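# Set the SR box on the grey mat, SR up

## Task

Lift the box labelled SR out and lay it on the grey mat so that its big SR marking points upward, while every other box stays upright inside the bin; at the end neither hand nor arm may be in contact with anything that is not part of the robot.

## Robot and tools

Robot: two arms, left_arm and right_arm, each with a five-finger hand. right_arm has a right hand. left_arm has a left hand, its mirror image. A post stands on the floor behind the arms. Loose objects may get a brief random nudge now and then.

Frames: the scene frame has its origin at table-top height, halfway between the two nominal bases. +z is up, +x points out over the table, and left_arm sits on the +y side; arm names do not match image sides. Real bases: left_arm at (-0.038, +0.271, +0.033) m, right_arm at (+0.037, -0.228, +0.015) m, both turned almost not at all about z. Hand poses, velocities and targets are reported in each arm's own base frame, and offsets use that arm's base axes. Fixed cameras and the table use the scene frame.

Hand point: a spot 0.05 m in front of the palm and 0.15 m out from the wrist face. Its +z runs along the straight fingers, and its +y comes out of the palm. On the right hand +x runs across the palm away from the thumb; on the left hand +x points toward the thumb. Straight fingertips lie about 0.06-0.07 m beyond the point along +z and 0.06 m behind it along -y. A wrist bracket on the little-finger side sticks out up to 0.10 m and can strike things.

One row = 28 numbers, each in [-1, 1], always covering both arms: left dx, dy, dz, rx, ry, rz, then left little, ring, middle, index, thumb_bend, thumb_turn, force_limit, speed, then the same 14 for the right arm. The six pose numbers are an offset, not a pose. They count from that arm's Hand target at the start of the action, along its base axes. 1.0 means 0.6 m for dx/dy/dz, or 180 degrees for rx/ry/rz, which form one rotation vector turning about the Hand target position. Send six zeros to request no new pose. The finger and thumb numbers are absolute targets: +1 open/straight, -1 closed. thumb_turn -1 puts the thumb in front of the palm, opposite the fingers; +1 puts it beside the palm. force_limit runs from about 0 N at -1 to 10 N at +1 (15 N for the two thumb motors). speed runs from nearly 0 at -1 to full at +0.48 and above. To keep a hand unchanged, resend the eight hand numbers of its last executed row. If it has never been sent a row, use its hand_measured values plus hand_force_limit and hand_speed.

execute_actions(actions, cameras): actions is a list of actions. Each action is a list of up to 15 rows, one per 1/30 s step. A short action repeats its last row to step 15. Every row in an action is measured from the same starting Hand target, not from the row before. A new action starts from the current Hand target, so repeating an offset moves further. Images come back only for an empty actions list or when cameras names them (["all"], [] or names).

move(target, speed, blend, blocking, cameras): target is one 28-number row, or a list of up to 15 rows. All rows are offsets from the same starting Hand targets, and hand numbers work as above. speed is top path speed in m/s, from 0.002 to 4.3 (default 0.25). Turns are capped at twice that in rad/s, and you can give one value per target. blend is a corner radius in m (0 = stop at each target). All arm paths finish together and are capped at 10 s. Moves do not avoid obstacles or the other arm. Faster moves stray more and hit harder. blocking=false returns after about 0.5 s while the motion continues. The result adds a move: line such as done, off_target, moving, held or fault. limits=paced means the sent pose was clipped. limits=held means a check held back steps.

wait(seconds 0-3600) lets time pass with no new commands. stop brakes a running move. zoom_image(camera, region [x0,y0,x1,y1], at most 504x504 px) enlarges part of the newest image from cam_head_left, cam_head_right or cam_high; each image is 896x504. show_instructions shows the reference pages. finished_scene (scene 1) ends the scene for good.

Results: end_effector_position (m) and end_effector_quat_wxyz are in the base frame. Hand target is the last commanded pose after clipping. hand_measured, hand_stopped_by (moving, target, force, stalled, fault) and hand_load_n (N at the fingertip, positive when pushed open) use the six-motor order. Results also give joint positions, velocities, torques and motor temperatures.

Behaviour: each step, commanded orientation is clipped to within 40 degrees of the measured orientation. Arms often rest 1-3 cm (sometimes 5 cm) short of the target, mostly low, and may sag under load. To close the gap, send another call or the missing offset. Printed poses can be off by a few cm. With the thumb in front, the hand grips objects about 0.035-0.065 m thick. For a gentle grip, close with speed -0.94 or lower. To squeeze harder, raise force_limit and send a more-closed target; to loosen, send a more-open one.

Avoid: dropping the box even a few mm, releasing moving parts, fast impacts, hard pushes, and knocking other boxes over. Never let anything leave the table. Keep the arms and hands from touching each other, and never close one hand on the other. Do not strike the table, post or bin. Holding loads or stretching for long heats motors: at 85 °C a MOTOR HOT line appears, and at 100 °C the arm drops for 30-60 s. Before finishing, open the hand and move it away so nothing is touched.

Each tool is called after "Call:" as a command line: name --argument value for each argument, lists and objects as JSON in quotes; but a table of rows of numbers goes row by row, as --pt "numbers of a row", without its own name.

Reference images:

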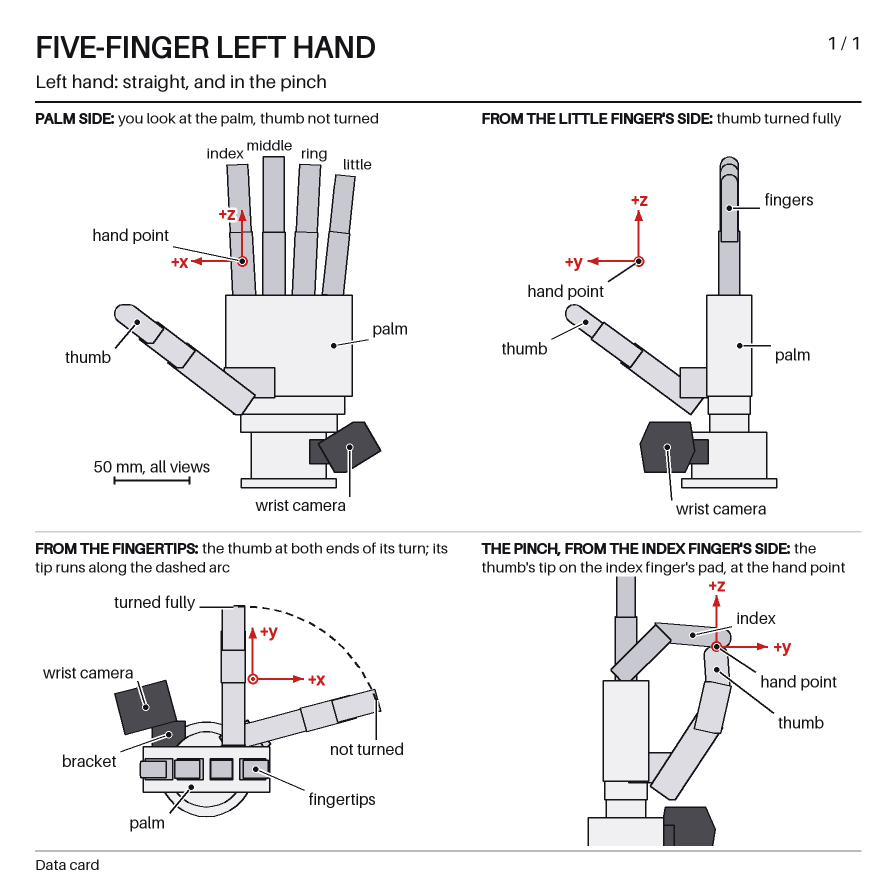

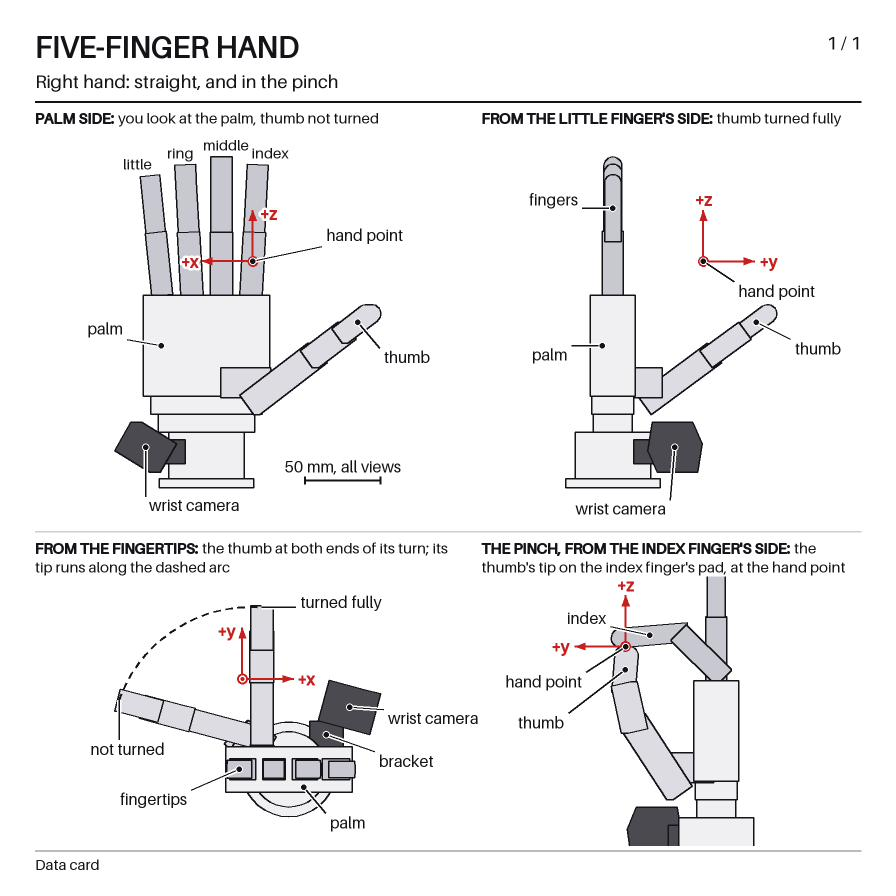

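## Session

Call:
execute_actions --actions '[]'

Scene clock: 0.00 s.
left_arm: end_effector_position=(+0.6653, -0.0576, +0.2633) hand_measured=(+1.000, +1.000, +1.000, +1.000, +1.000, +1.000) hand_load_n=(+0.0, +0.0, +0.0, +0.0, +0.0, +0.0) hand_stopped_by=(target, target, target, target, target, target) hand_force_limit=0.00 hand_speed=-0.80 end_effector_quat_wxyz=(+0.014, +0.906, -0.402, +0.134) | right_arm: end_effector_position=(+0.0064, +0.3244, +0.3269) hand_measured=(+1.000, +1.000, +1.000, +1.000, +1.000, +1.000) hand_load_n=(+0.0, +0.0, +0.0, +0.0, +0.0, +0.0) hand_stopped_by=(target, target, target, target, target, target) hand_force_limit=0.00 hand_speed=-0.80 end_effector_quat_wxyz=(+0.650, -0.666, +0.178, -0.319)
Joint positions: left_arm=[0.049 2.049 2.271 -1.565 0.145 -0.703] | right_arm=[2.162 0.582 0.513 0.255 1.305 -0.374]
Joint velocities: within noise
Joint torques (N m): no reading
Motor temperatures (°C): left_arm=[37 34 26 31 25 29] | right_arm=[40 37 34 26 33 32]
Heat: left arm: hottest waist 37 °C; right arm: hottest waist 40 °C.
Hand target: left_arm +0.6699, -0.0574, +0.2673; +0.011, +0.905, -0.402, +0.140 | right_arm +0.0054, +0.3259, +0.3432; +0.658, -0.659, +0.190, -0.309

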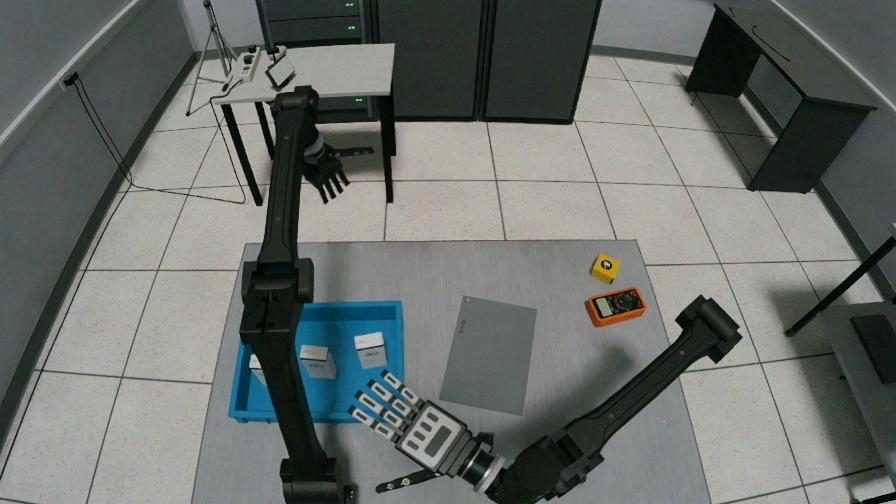

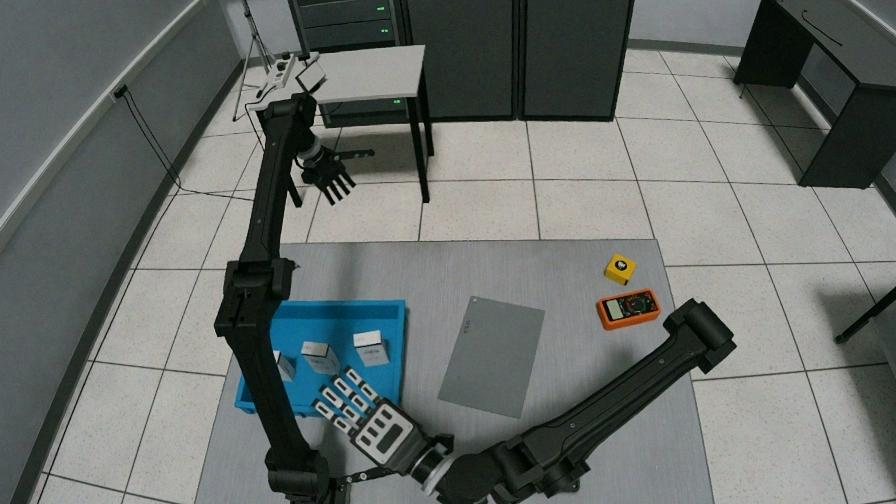

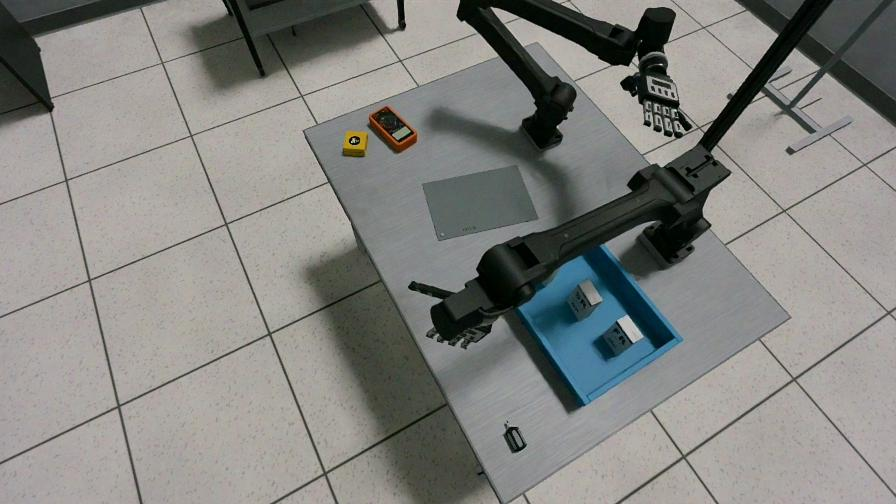

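Call:
zoom_image --camera "cam_head_left" --region '[220, 290, 440, 430]'

Call:
zoom_image --camera "cam_head_right" --region '[220, 290, 440, 430]'

Call:
zoom_image --camera "cam_high" --region '[500, 230, 700, 410]'

Scaled by 2.291.

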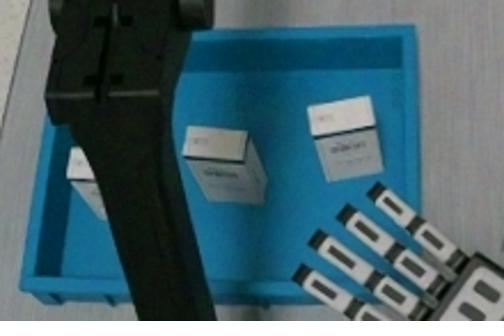

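Scaled by 2.291.

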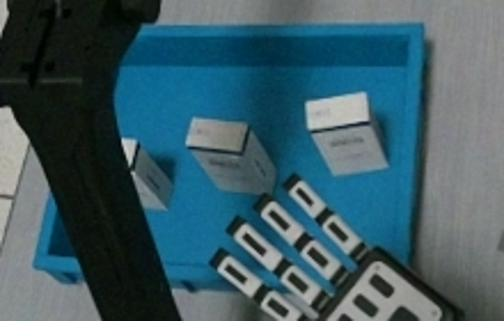

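Scaled by 2.520.

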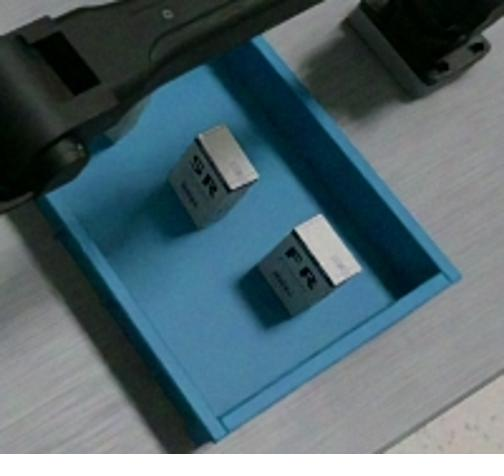

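Call:
zoom_image --camera "cam_high" --region '[600, 0, 896, 200]'

Call:
zoom_image --camera "cam_high" --region '[550, 270, 650, 370]'

Call:
zoom_image --camera "cam_head_left" --region '[290, 320, 400, 400]'

Scaled by 1.703.

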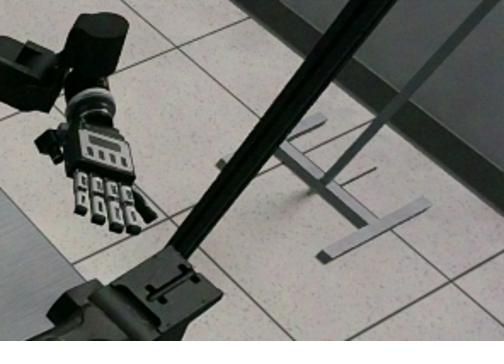

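Scaled by 5.040.

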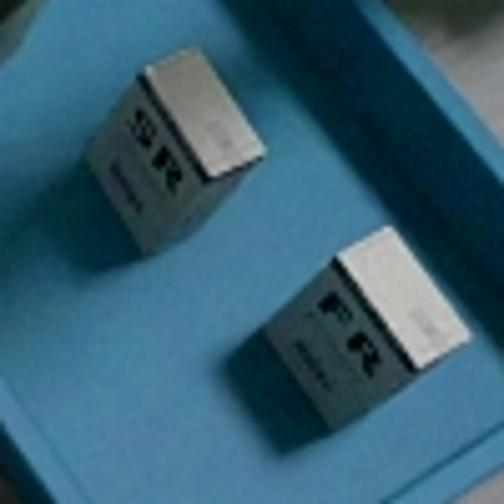

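Scaled by 4.582.

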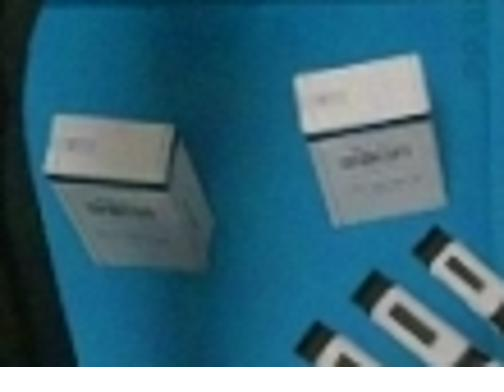

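Call:
move --target '[0,0,0,0,0,0,1,1,1,1,1,-1,0,0,-0.158,-0.293,0.437,0.519,0.008,0.369,1,1,1,1,1,1,0,-0.8]' --speed 0.3 --cameras '["cam_head_left","cam_high"]'

Scene clock: 255.13 s.
left_arm: end_effector_position=(+0.6653, -0.0576, +0.2633) hand_measured=(+1.000, +1.000, +1.000, +1.000, +1.000, -1.000) hand_load_n=(+0.0, +0.0, +0.0, +0.0, -0.5, +0.0) hand_stopped_by=(target, target, target, target, target, target) hand_force_limit=0.00 hand_speed=0.00 end_effector_quat_wxyz=(+0.014, +0.906, -0.402, +0.134) | right_arm: end_effector_position=(-0.0928, +0.1570, +0.5831) hand_measured=(+1.000, +1.000, +1.000, +1.000, +1.000, +1.000) hand_load_n=(+0.0, +0.0, +0.0, +0.0, +0.0, +0.0) hand_stopped_by=(target, target, target, target, target, target) hand_force_limit=0.00 hand_speed=-0.80 end_effector_quat_wxyz=(+0.956, -0.057, +0.000, +0.288)
Joint positions: left_arm=[0.049 2.049 2.271 -1.565 0.145 -0.703] | right_arm=[1.836 0.485 0.367 1.575 -0.004 0.32]
Joint torques (N m): left_arm=[0.67 -20.19 10.09 0.54 0.05 0.02] | right_arm=[-1.14 2.2 9.68 0.29 0.08 0.1]
Motor temperatures (°C): left_arm=[35 40 34 27 25 27] | right_arm=[38 35 41 26 31 30]
Heat: left arm: hottest shoulder 40 °C; right arm: hottest elbow 41 °C.
Hand target: left_arm +0.6699, -0.0574, +0.2673; +0.011, +0.905, -0.402, +0.140 | right_arm -0.0895, +0.1501, +0.6054; +0.957, -0.001, +0.000, +0.291
Off the commanded pose: left_arm 0.006 m, 1 deg | right_arm 0.024 m, 6 deg.
joint sent to its limit (right arm) — joint 4 (wrist pitch), upper limit. The joint targets are off in orientation, not in position.
move: off_target (right_arm)

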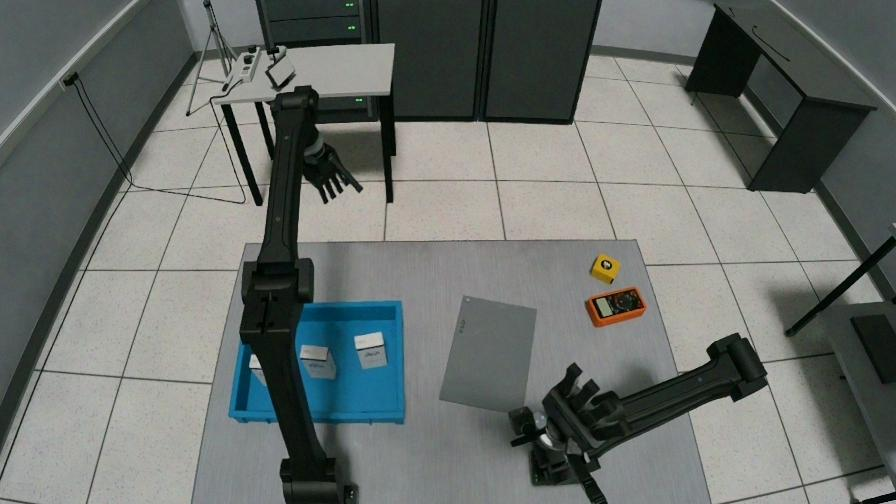

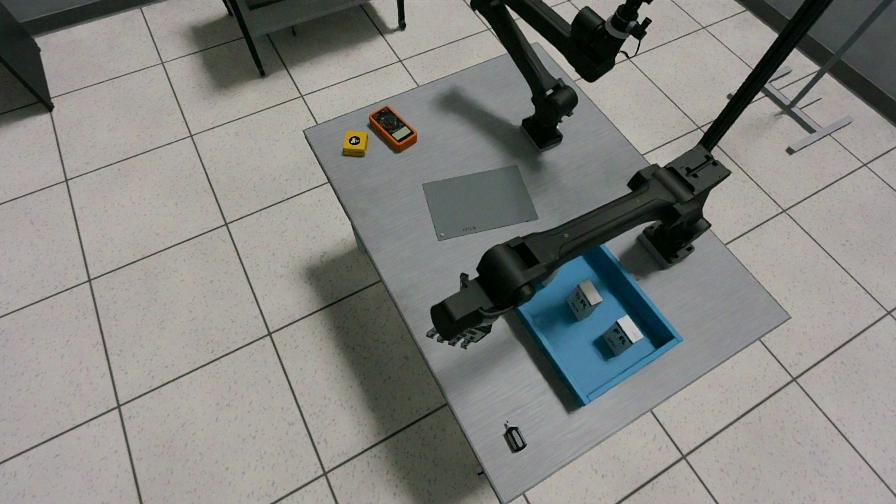

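Call:
move --target '[-0.570,0.174,0,0.114,-0.013,-0.750,1,1,1,1,1,-1,0,0,0,0,0,0,0,0,1,1,1,1,1,1,0,-0.8]' --speed 0.4 --cameras '["all"]'

Scene clock: 262.97 s.
left_arm: end_effector_position=(+0.3268, +0.0498, +0.2666) hand_measured=(+1.000, +1.000, +1.000, +1.000, +1.000, -1.000) hand_load_n=(+0.0, +0.0, +0.0, +0.0, +0.0, +0.0) hand_stopped_by=(target, target, target, target, target, target) hand_force_limit=0.00 hand_speed=0.00 end_effector_quat_wxyz=(-0.006, +0.025, +1.000, +0.000) | right_arm: end_effector_position=(-0.0928, +0.1570, +0.5831) hand_measured=(+1.000, +1.000, +1.000, +1.000, +1.000, +1.000) hand_load_n=(+0.0, +0.0, +0.0, +0.5, +0.0, +0.0) hand_stopped_by=(target, target, target, target, target, target) hand_force_limit=0.00 hand_speed=-0.80 end_effector_quat_wxyz=(+0.956, -0.057, +0.000, +0.288)
Joint positions: left_arm=[-0.032 1.276 1.333 -1.64 0 1.589] | right_arm=[1.836 0.485 0.367 1.575 -0.004 0.321]
Joint torques (N m): left_arm=[-0.03 -7.71 8.28 0.34 -0.13 0.11] | right_arm=[-1.14 2.2 9.7 0.28 0.08 0.12]
Heat: left arm: hottest shoulder 40 °C; right arm: hottest elbow 41 °C.
Hand target: left_arm +0.3279, +0.0471, +0.2673; +0.000, +0.035, +0.999, +0.000 | right_arm -0.0895, +0.1502, +0.6054; +0.957, -0.001, +0.000, +0.291
Off the commanded pose: left_arm 0.003 m, 1 deg | right_arm 0.024 m, 6 deg.
joint sent to its limit (right arm) — joint 4 (wrist pitch), upper limit. The joint targets are off in orientation, not in position.
move: done

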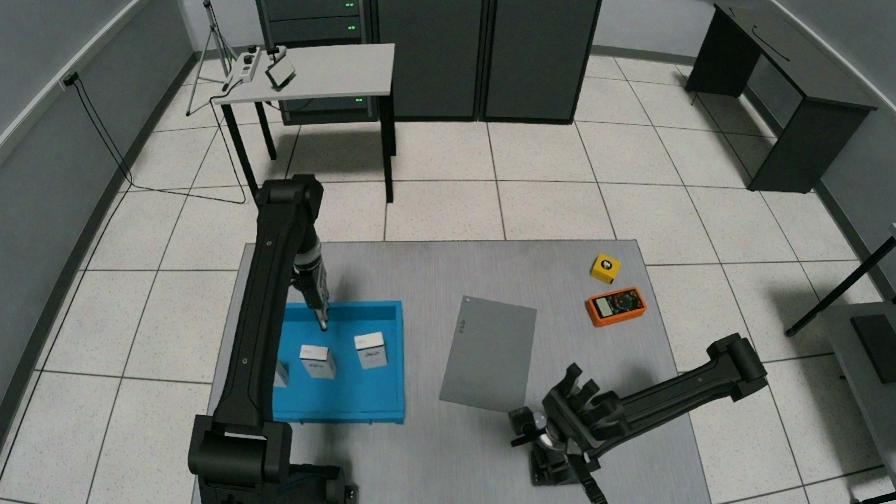

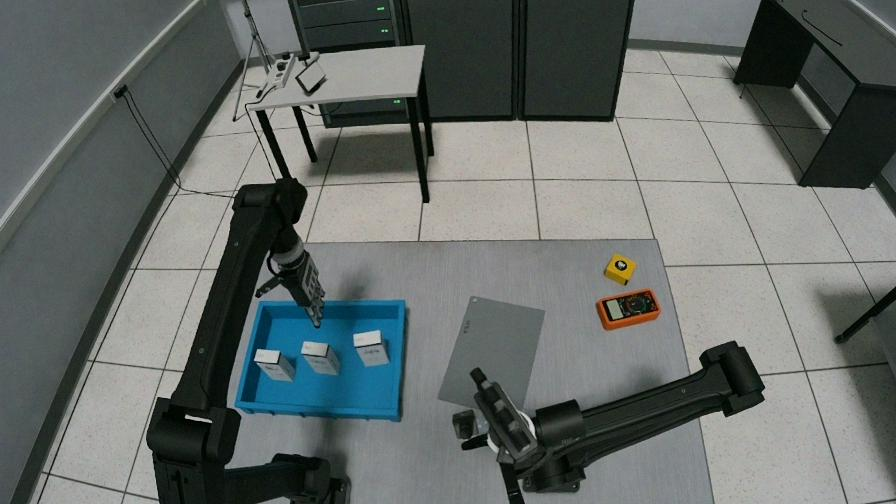

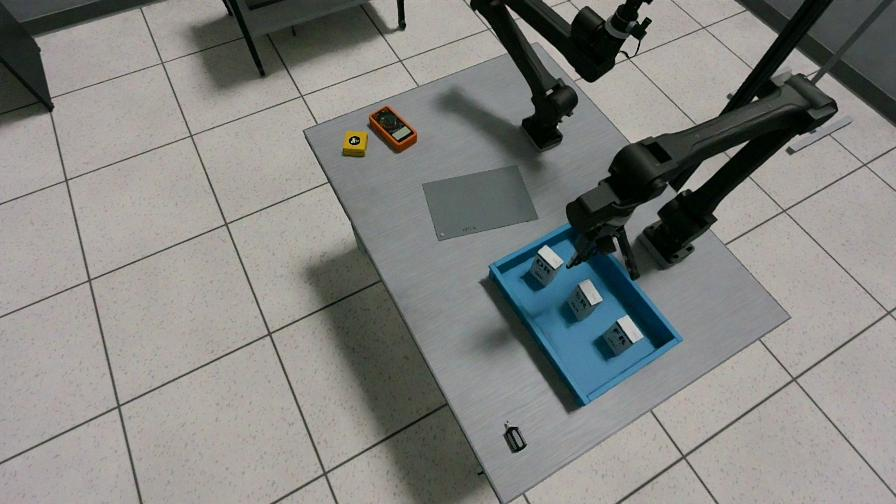

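Call:
zoom_image --camera "cam_high" --region '[480, 200, 700, 410]'

Call:
zoom_image --camera "cam_head_right" --region '[230, 220, 420, 420]'

Call:
zoom_image --camera "cam_high" --region '[520, 230, 620, 330]'

Scaled by 2.291.

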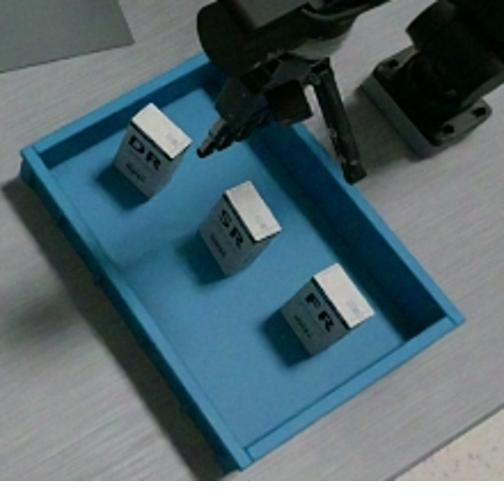

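Scaled by 2.520.

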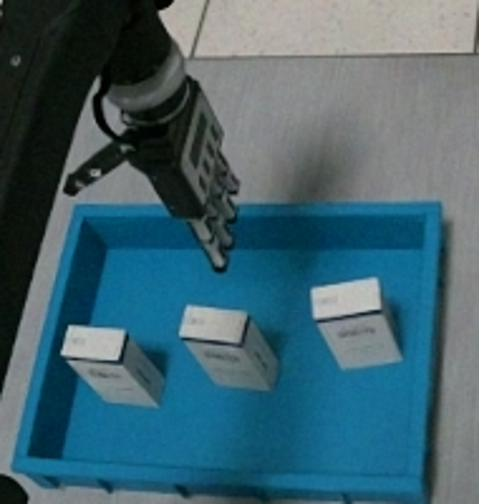

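Scaled by 5.040.

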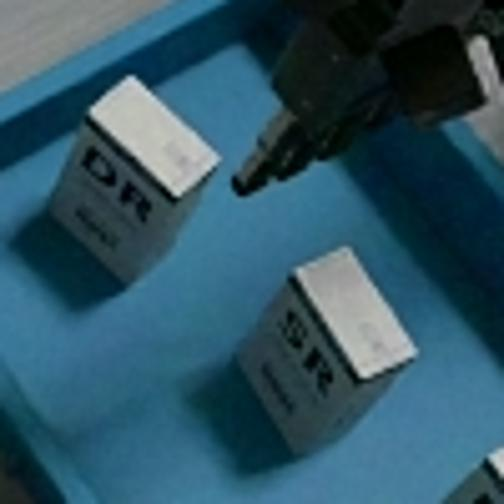

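Call:
move --target '[0,0.002,-0.1838,0,0,0,1,1,1,1,1,-1,0,0,0,0,0,0,0,0,1,1,1,1,1,1,0,-0.8]' --speed 0.25 --cameras '["all"]'

Call:
zoom_image --camera "cam_head_right" --region '[260, 280, 380, 400]'

Call:
zoom_image --camera "cam_high" --region '[520, 220, 640, 340]'

Call:
zoom_image --camera "cam_head_left" --region '[260, 280, 380, 400]'

Scene clock: 323.57 s.
left_arm: end_effector_position=(+0.3249, +0.0500, +0.1635) hand_measured=(+1.000, +1.000, +1.000, +1.000, +1.000, -1.000) hand_load_n=(+0.0, +0.0, +0.0, +0.0, +0.0, +0.0) hand_stopped_by=(target, target, target, target, target, target) hand_force_limit=0.00 hand_speed=0.00 end_effector_quat_wxyz=(+0.005, +0.027, +1.000, +0.000) | right_arm: end_effector_position=(-0.0928, +0.1570, +0.5831) hand_measured=(+1.000, +1.000, +1.000, +1.000, +1.000, +1.000) hand_load_n=(+0.0, +0.5, +0.0, +0.0, +0.0, +0.0) hand_stopped_by=(target, target, target, target, target, target) hand_force_limit=0.00 hand_speed=-0.80 end_effector_quat_wxyz=(+0.956, -0.057, +0.000, +0.288)
Joint positions: left_arm=[-0.032 1.275 1.063 -1.348 0 1.593] | right_arm=[1.836 0.485 0.367 1.575 -0.004 0.321]
Joint torques (N m): left_arm=[0.15 -5.36 8.23 0.47 -0.13 0.11] | right_arm=[-1.2 2.2 9.68 0.31 0.08 0.11]
Heat: left arm: hottest shoulder 36 °C; right arm: hottest elbow 41 °C.
Hand target: left_arm +0.3279, +0.0483, +0.1570; +0.000, +0.035, +0.999, +0.000 | right_arm -0.0895, +0.1502, +0.6054; +0.957, -0.001, +0.000, +0.291
Off the commanded pose: left_arm 0.007 m, 1 deg | right_arm 0.024 m, 6 deg.
joint sent to its limit (right arm) — joint 4 (wrist pitch), upper limit. The joint targets are off in orientation, not in position.
move: done

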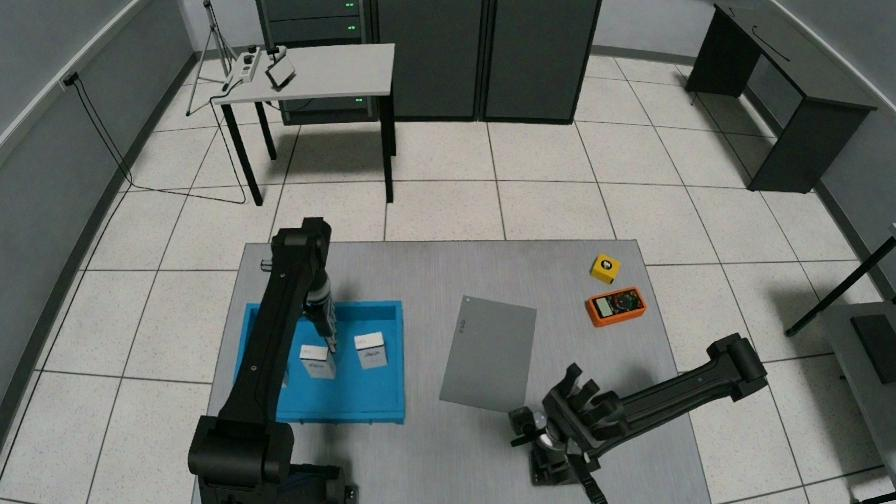

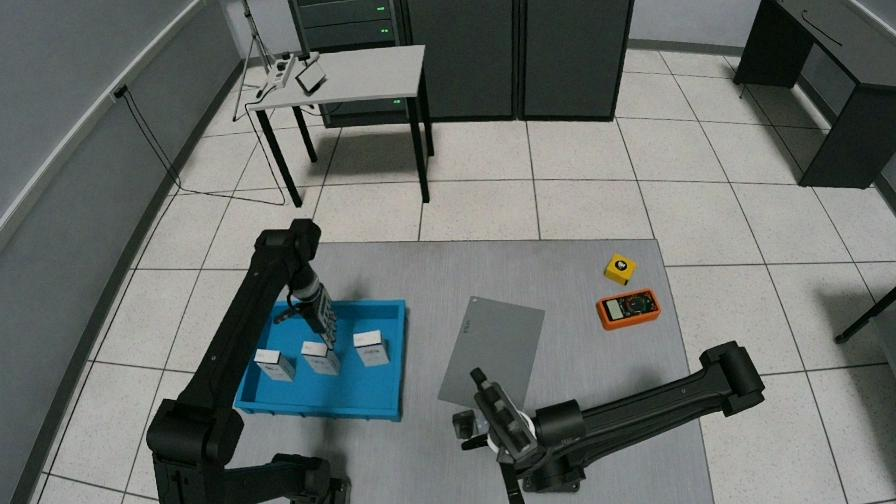

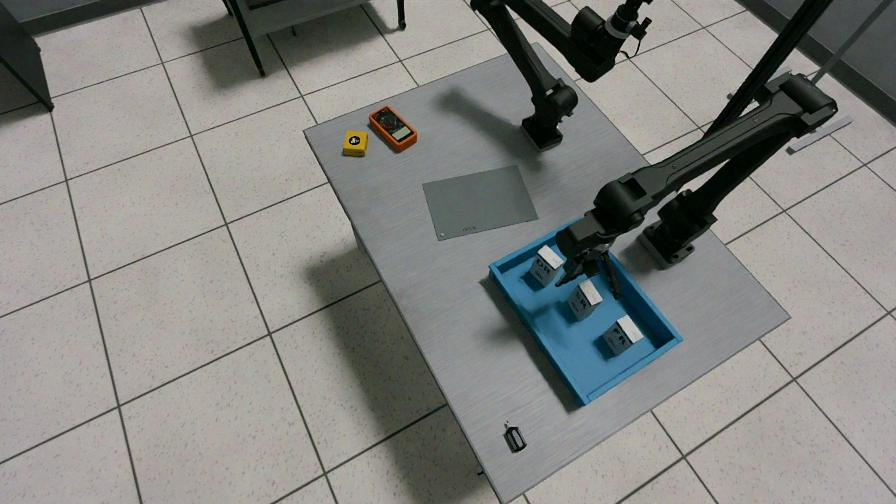

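Scaled by 4.200.

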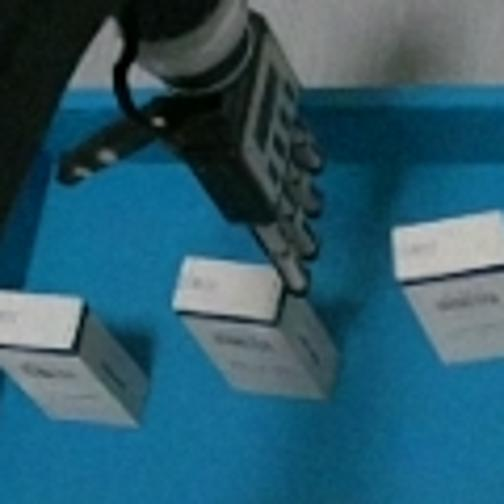

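Scaled by 4.200.

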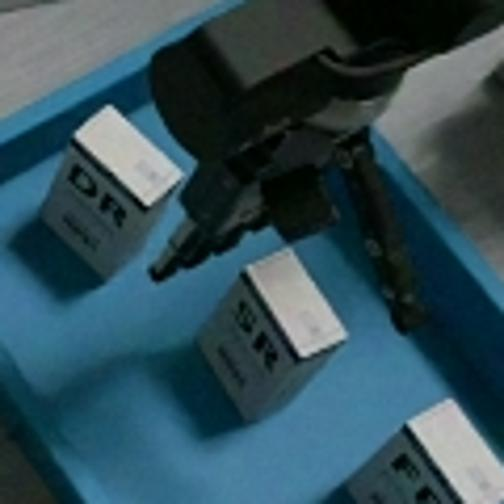

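Scaled by 4.200.

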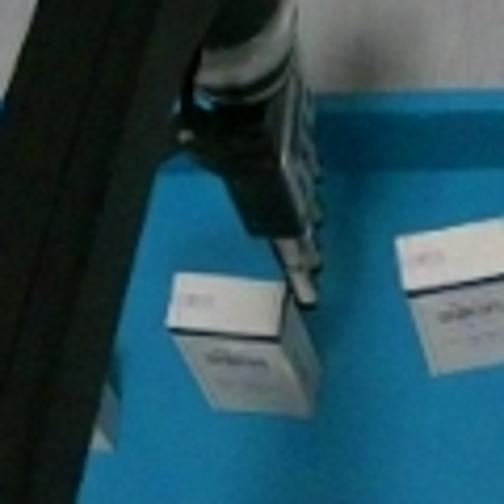

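Call:
move --target '[0,0.003,-0.187,0,0,0,1,1,1,1,1,-1,0,0,0,0,0,0,0,0,1,1,1,1,1,1,0,-0.8]' --speed 0.12 --cameras '["all"]'

Call:
zoom_image --camera "cam_head_right" --region '[260, 280, 380, 400]'

Call:
zoom_image --camera "cam_high" --region '[520, 220, 640, 340]'

Call:
zoom_image --camera "cam_head_left" --region '[260, 280, 380, 400]'

Scene clock: 343.50 s.
left_arm: end_effector_position=(+0.3270, +0.0501, +0.0511) hand_measured=(+1.000, +1.000, +1.000, +1.000, +1.000, -1.000) hand_load_n=(+0.0, +0.0, +0.0, +0.0, +0.0, -0.5) hand_stopped_by=(target, target, target, target, target, target) hand_force_limit=0.00 hand_speed=0.00 end_effector_quat_wxyz=(+0.005, +0.030, +1.000, +0.000) | right_arm: end_effector_position=(-0.0928, +0.1570, +0.5831) hand_measured=(+1.000, +1.000, +1.000, +1.000, +1.000, +1.000) hand_load_n=(+0.0, +0.0, +0.0, +0.0, +0.0, +0.0) hand_stopped_by=(target, target, target, target, target, target) hand_force_limit=0.00 hand_speed=-0.80 end_effector_quat_wxyz=(+0.956, -0.057, +0.000, +0.288)
Joint positions: left_arm=[-0.032 1.398 0.86 -1.023 0 1.598] | right_arm=[1.836 0.485 0.367 1.575 -0.004 0.321]
Joint torques (N m): left_arm=[0.62 -6.18 7.36 0.4 -0.12 0.12] | right_arm=[-1.32 2.26 9.7 0.27 0.08 0.12]
Motor temperatures (°C): left_arm=[34 35 32 27 25 26] | right_arm=[37 34 42 26 30 29]
Heat: left arm: hottest shoulder 35 °C; right arm: hottest elbow 42 °C.
Hand target: left_arm +0.3280, +0.0501, +0.0449; +0.000, +0.035, +0.999, +0.000 | right_arm -0.0895, +0.1502, +0.6054; +0.957, -0.001, +0.000, +0.291
Off the commanded pose: left_arm 0.006 m, 1 deg | right_arm 0.024 m, 6 deg.
joint sent to its limit (right arm) — joint 4 (wrist pitch), upper limit. The joint targets are off in orientation, not in position.
move: done

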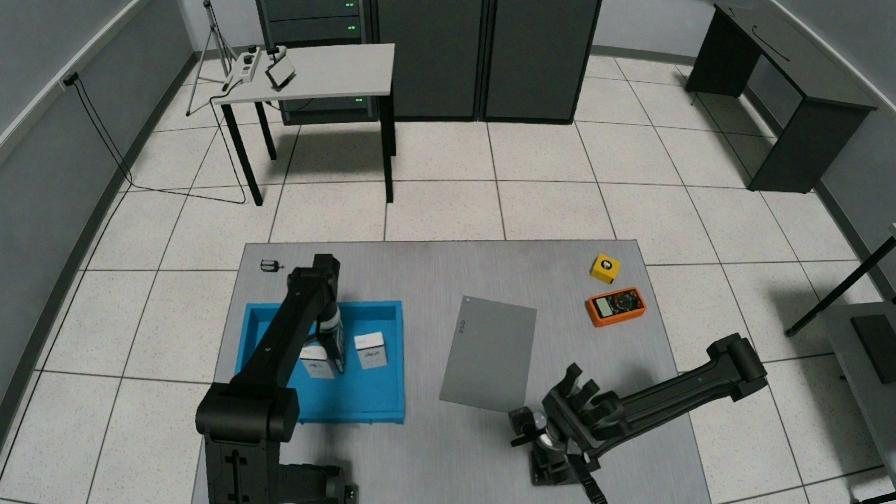

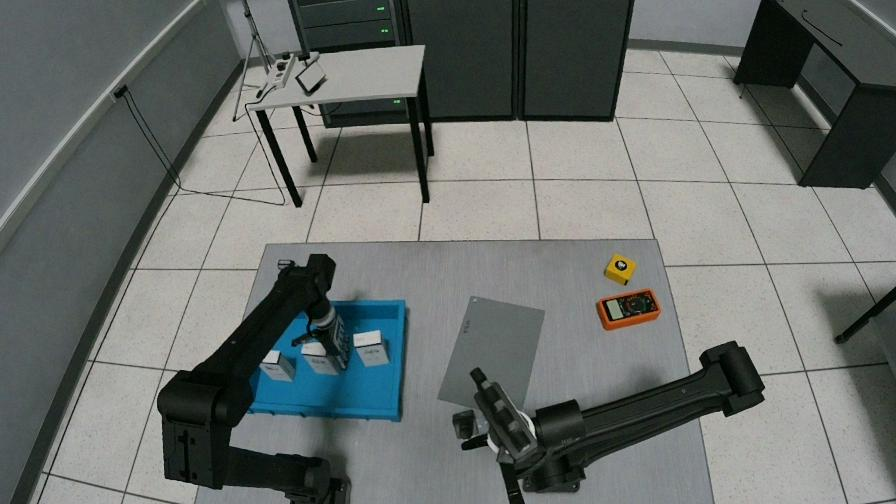

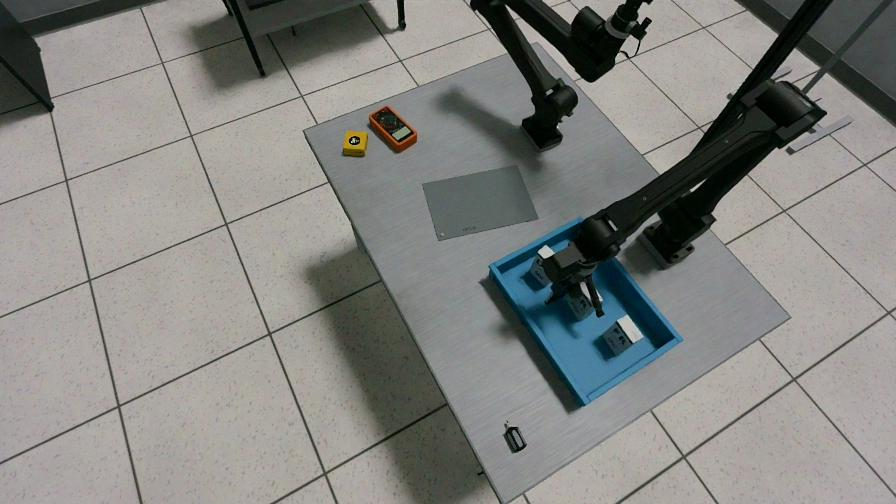

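Scaled by 4.200.

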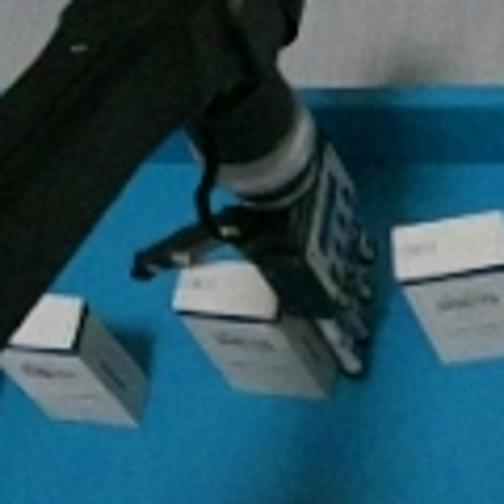

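Scaled by 4.200.

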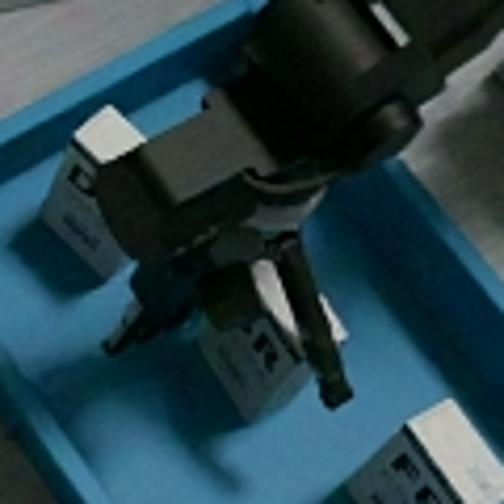

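Scaled by 4.200.

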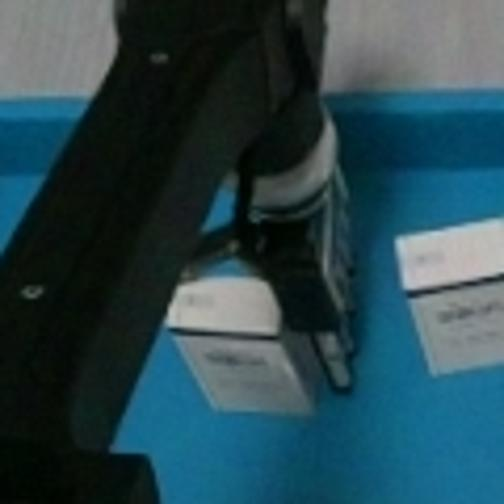

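Call:
move --target '[0,0.0083,-0.010,0,0,0,1,1,1,1,1,-1,0,0,0,0,0,0,0,0,1,1,1,1,1,1,0,-0.8]' --speed 0.05 --cameras '["all"]'

Call:
zoom_image --camera "cam_head_right" --region '[260, 280, 380, 400]'

Call:
zoom_image --camera "cam_head_left" --region '[260, 280, 380, 400]'

Scene clock: 350.80 s.
left_arm: end_effector_position=(+0.3291, +0.0508, +0.0467) hand_measured=(+1.000, +1.000, +1.000, +1.000, +1.000, -1.000) hand_load_n=(+0.0, +0.0, +0.0, +0.0, +0.0, +0.0) hand_stopped_by=(target, target, target, target, target, target) hand_force_limit=0.00 hand_speed=0.00 end_effector_quat_wxyz=(+0.008, +0.036, +0.999, +0.000) | right_arm: end_effector_position=(-0.0928, +0.1570, +0.5831) hand_measured=(+1.000, +1.000, +1.000, +1.000, +1.000, +1.000) hand_load_n=(+0.0, +0.0, +0.0, +0.5, +0.0, +0.0) hand_stopped_by=(target, target, target, target, target, target) hand_force_limit=0.00 hand_speed=-0.80 end_effector_quat_wxyz=(+0.956, -0.057, +0.000, +0.288)
Joint positions: left_arm=[-0.031 1.405 0.854 -1.005 0 1.611] | right_arm=[1.836 0.485 0.367 1.575 -0.004 0.321]
Joint torques (N m): left_arm=[1.61 -6.01 7.13 0.49 -0.12 0.13] | right_arm=[-1.2 2.26 9.73 0.27 0.08 0.11]
Heat: left arm: hottest shoulder 35 °C; right arm: hottest elbow 42 °C.
Hand target: left_arm +0.3280, +0.0551, +0.0390; +0.000, +0.035, +0.999, +0.000 | right_arm -0.0895, +0.1502, +0.6054; +0.957, -0.001, +0.000, +0.291
Off the commanded pose: left_arm 0.009 m, 1 deg | right_arm 0.024 m, 6 deg.
joint sent to its limit (right arm) — joint 4 (wrist pitch), upper limit. The joint targets are off in orientation, not in position.
move: done

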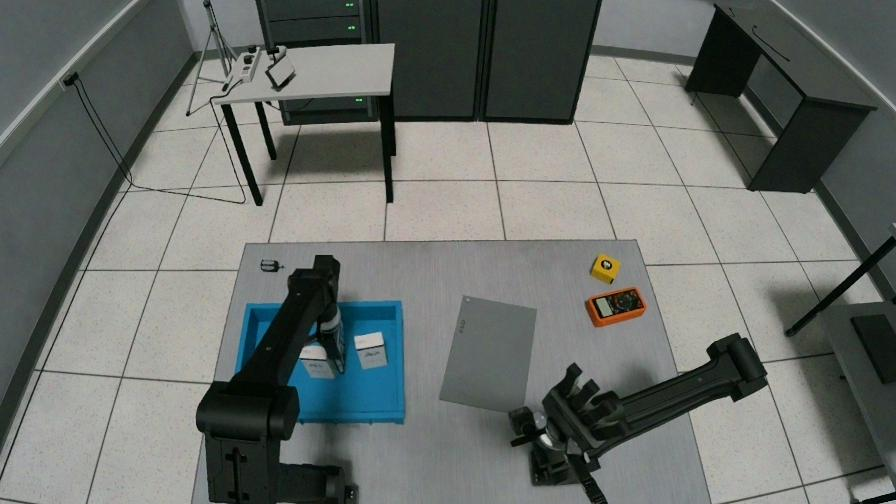

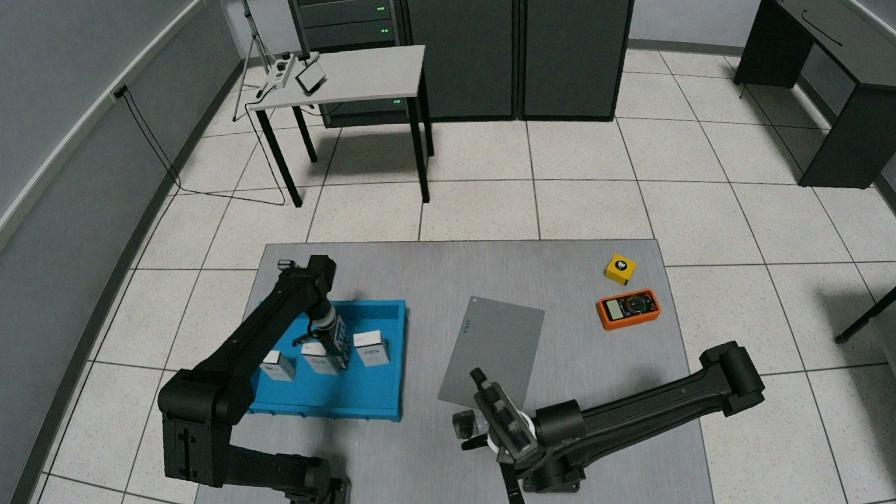

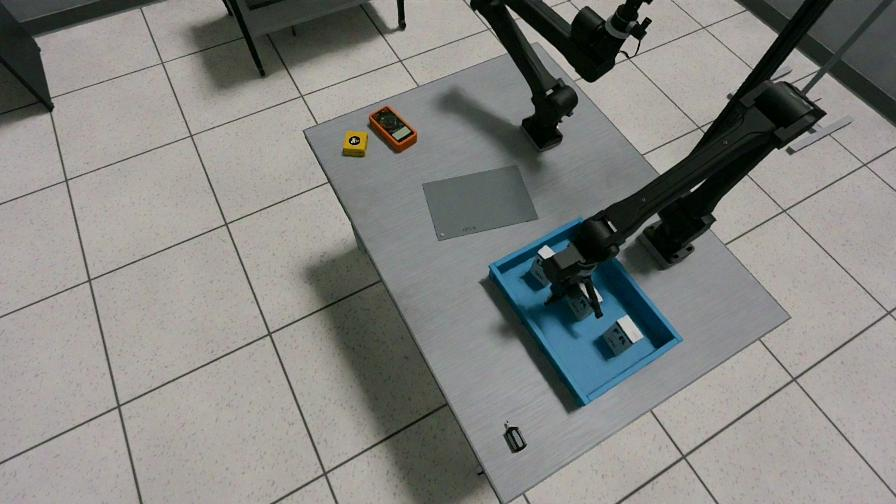

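Scaled by 4.200.

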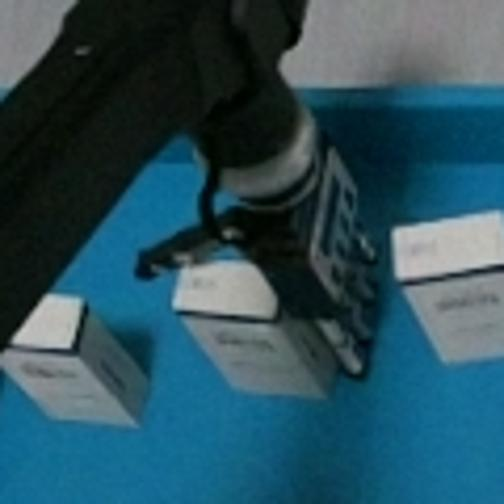

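Scaled by 4.200.

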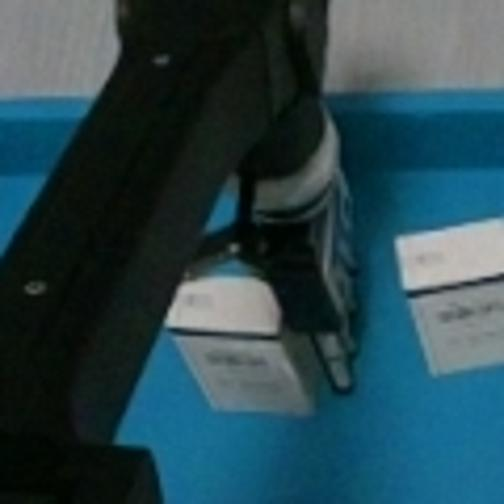

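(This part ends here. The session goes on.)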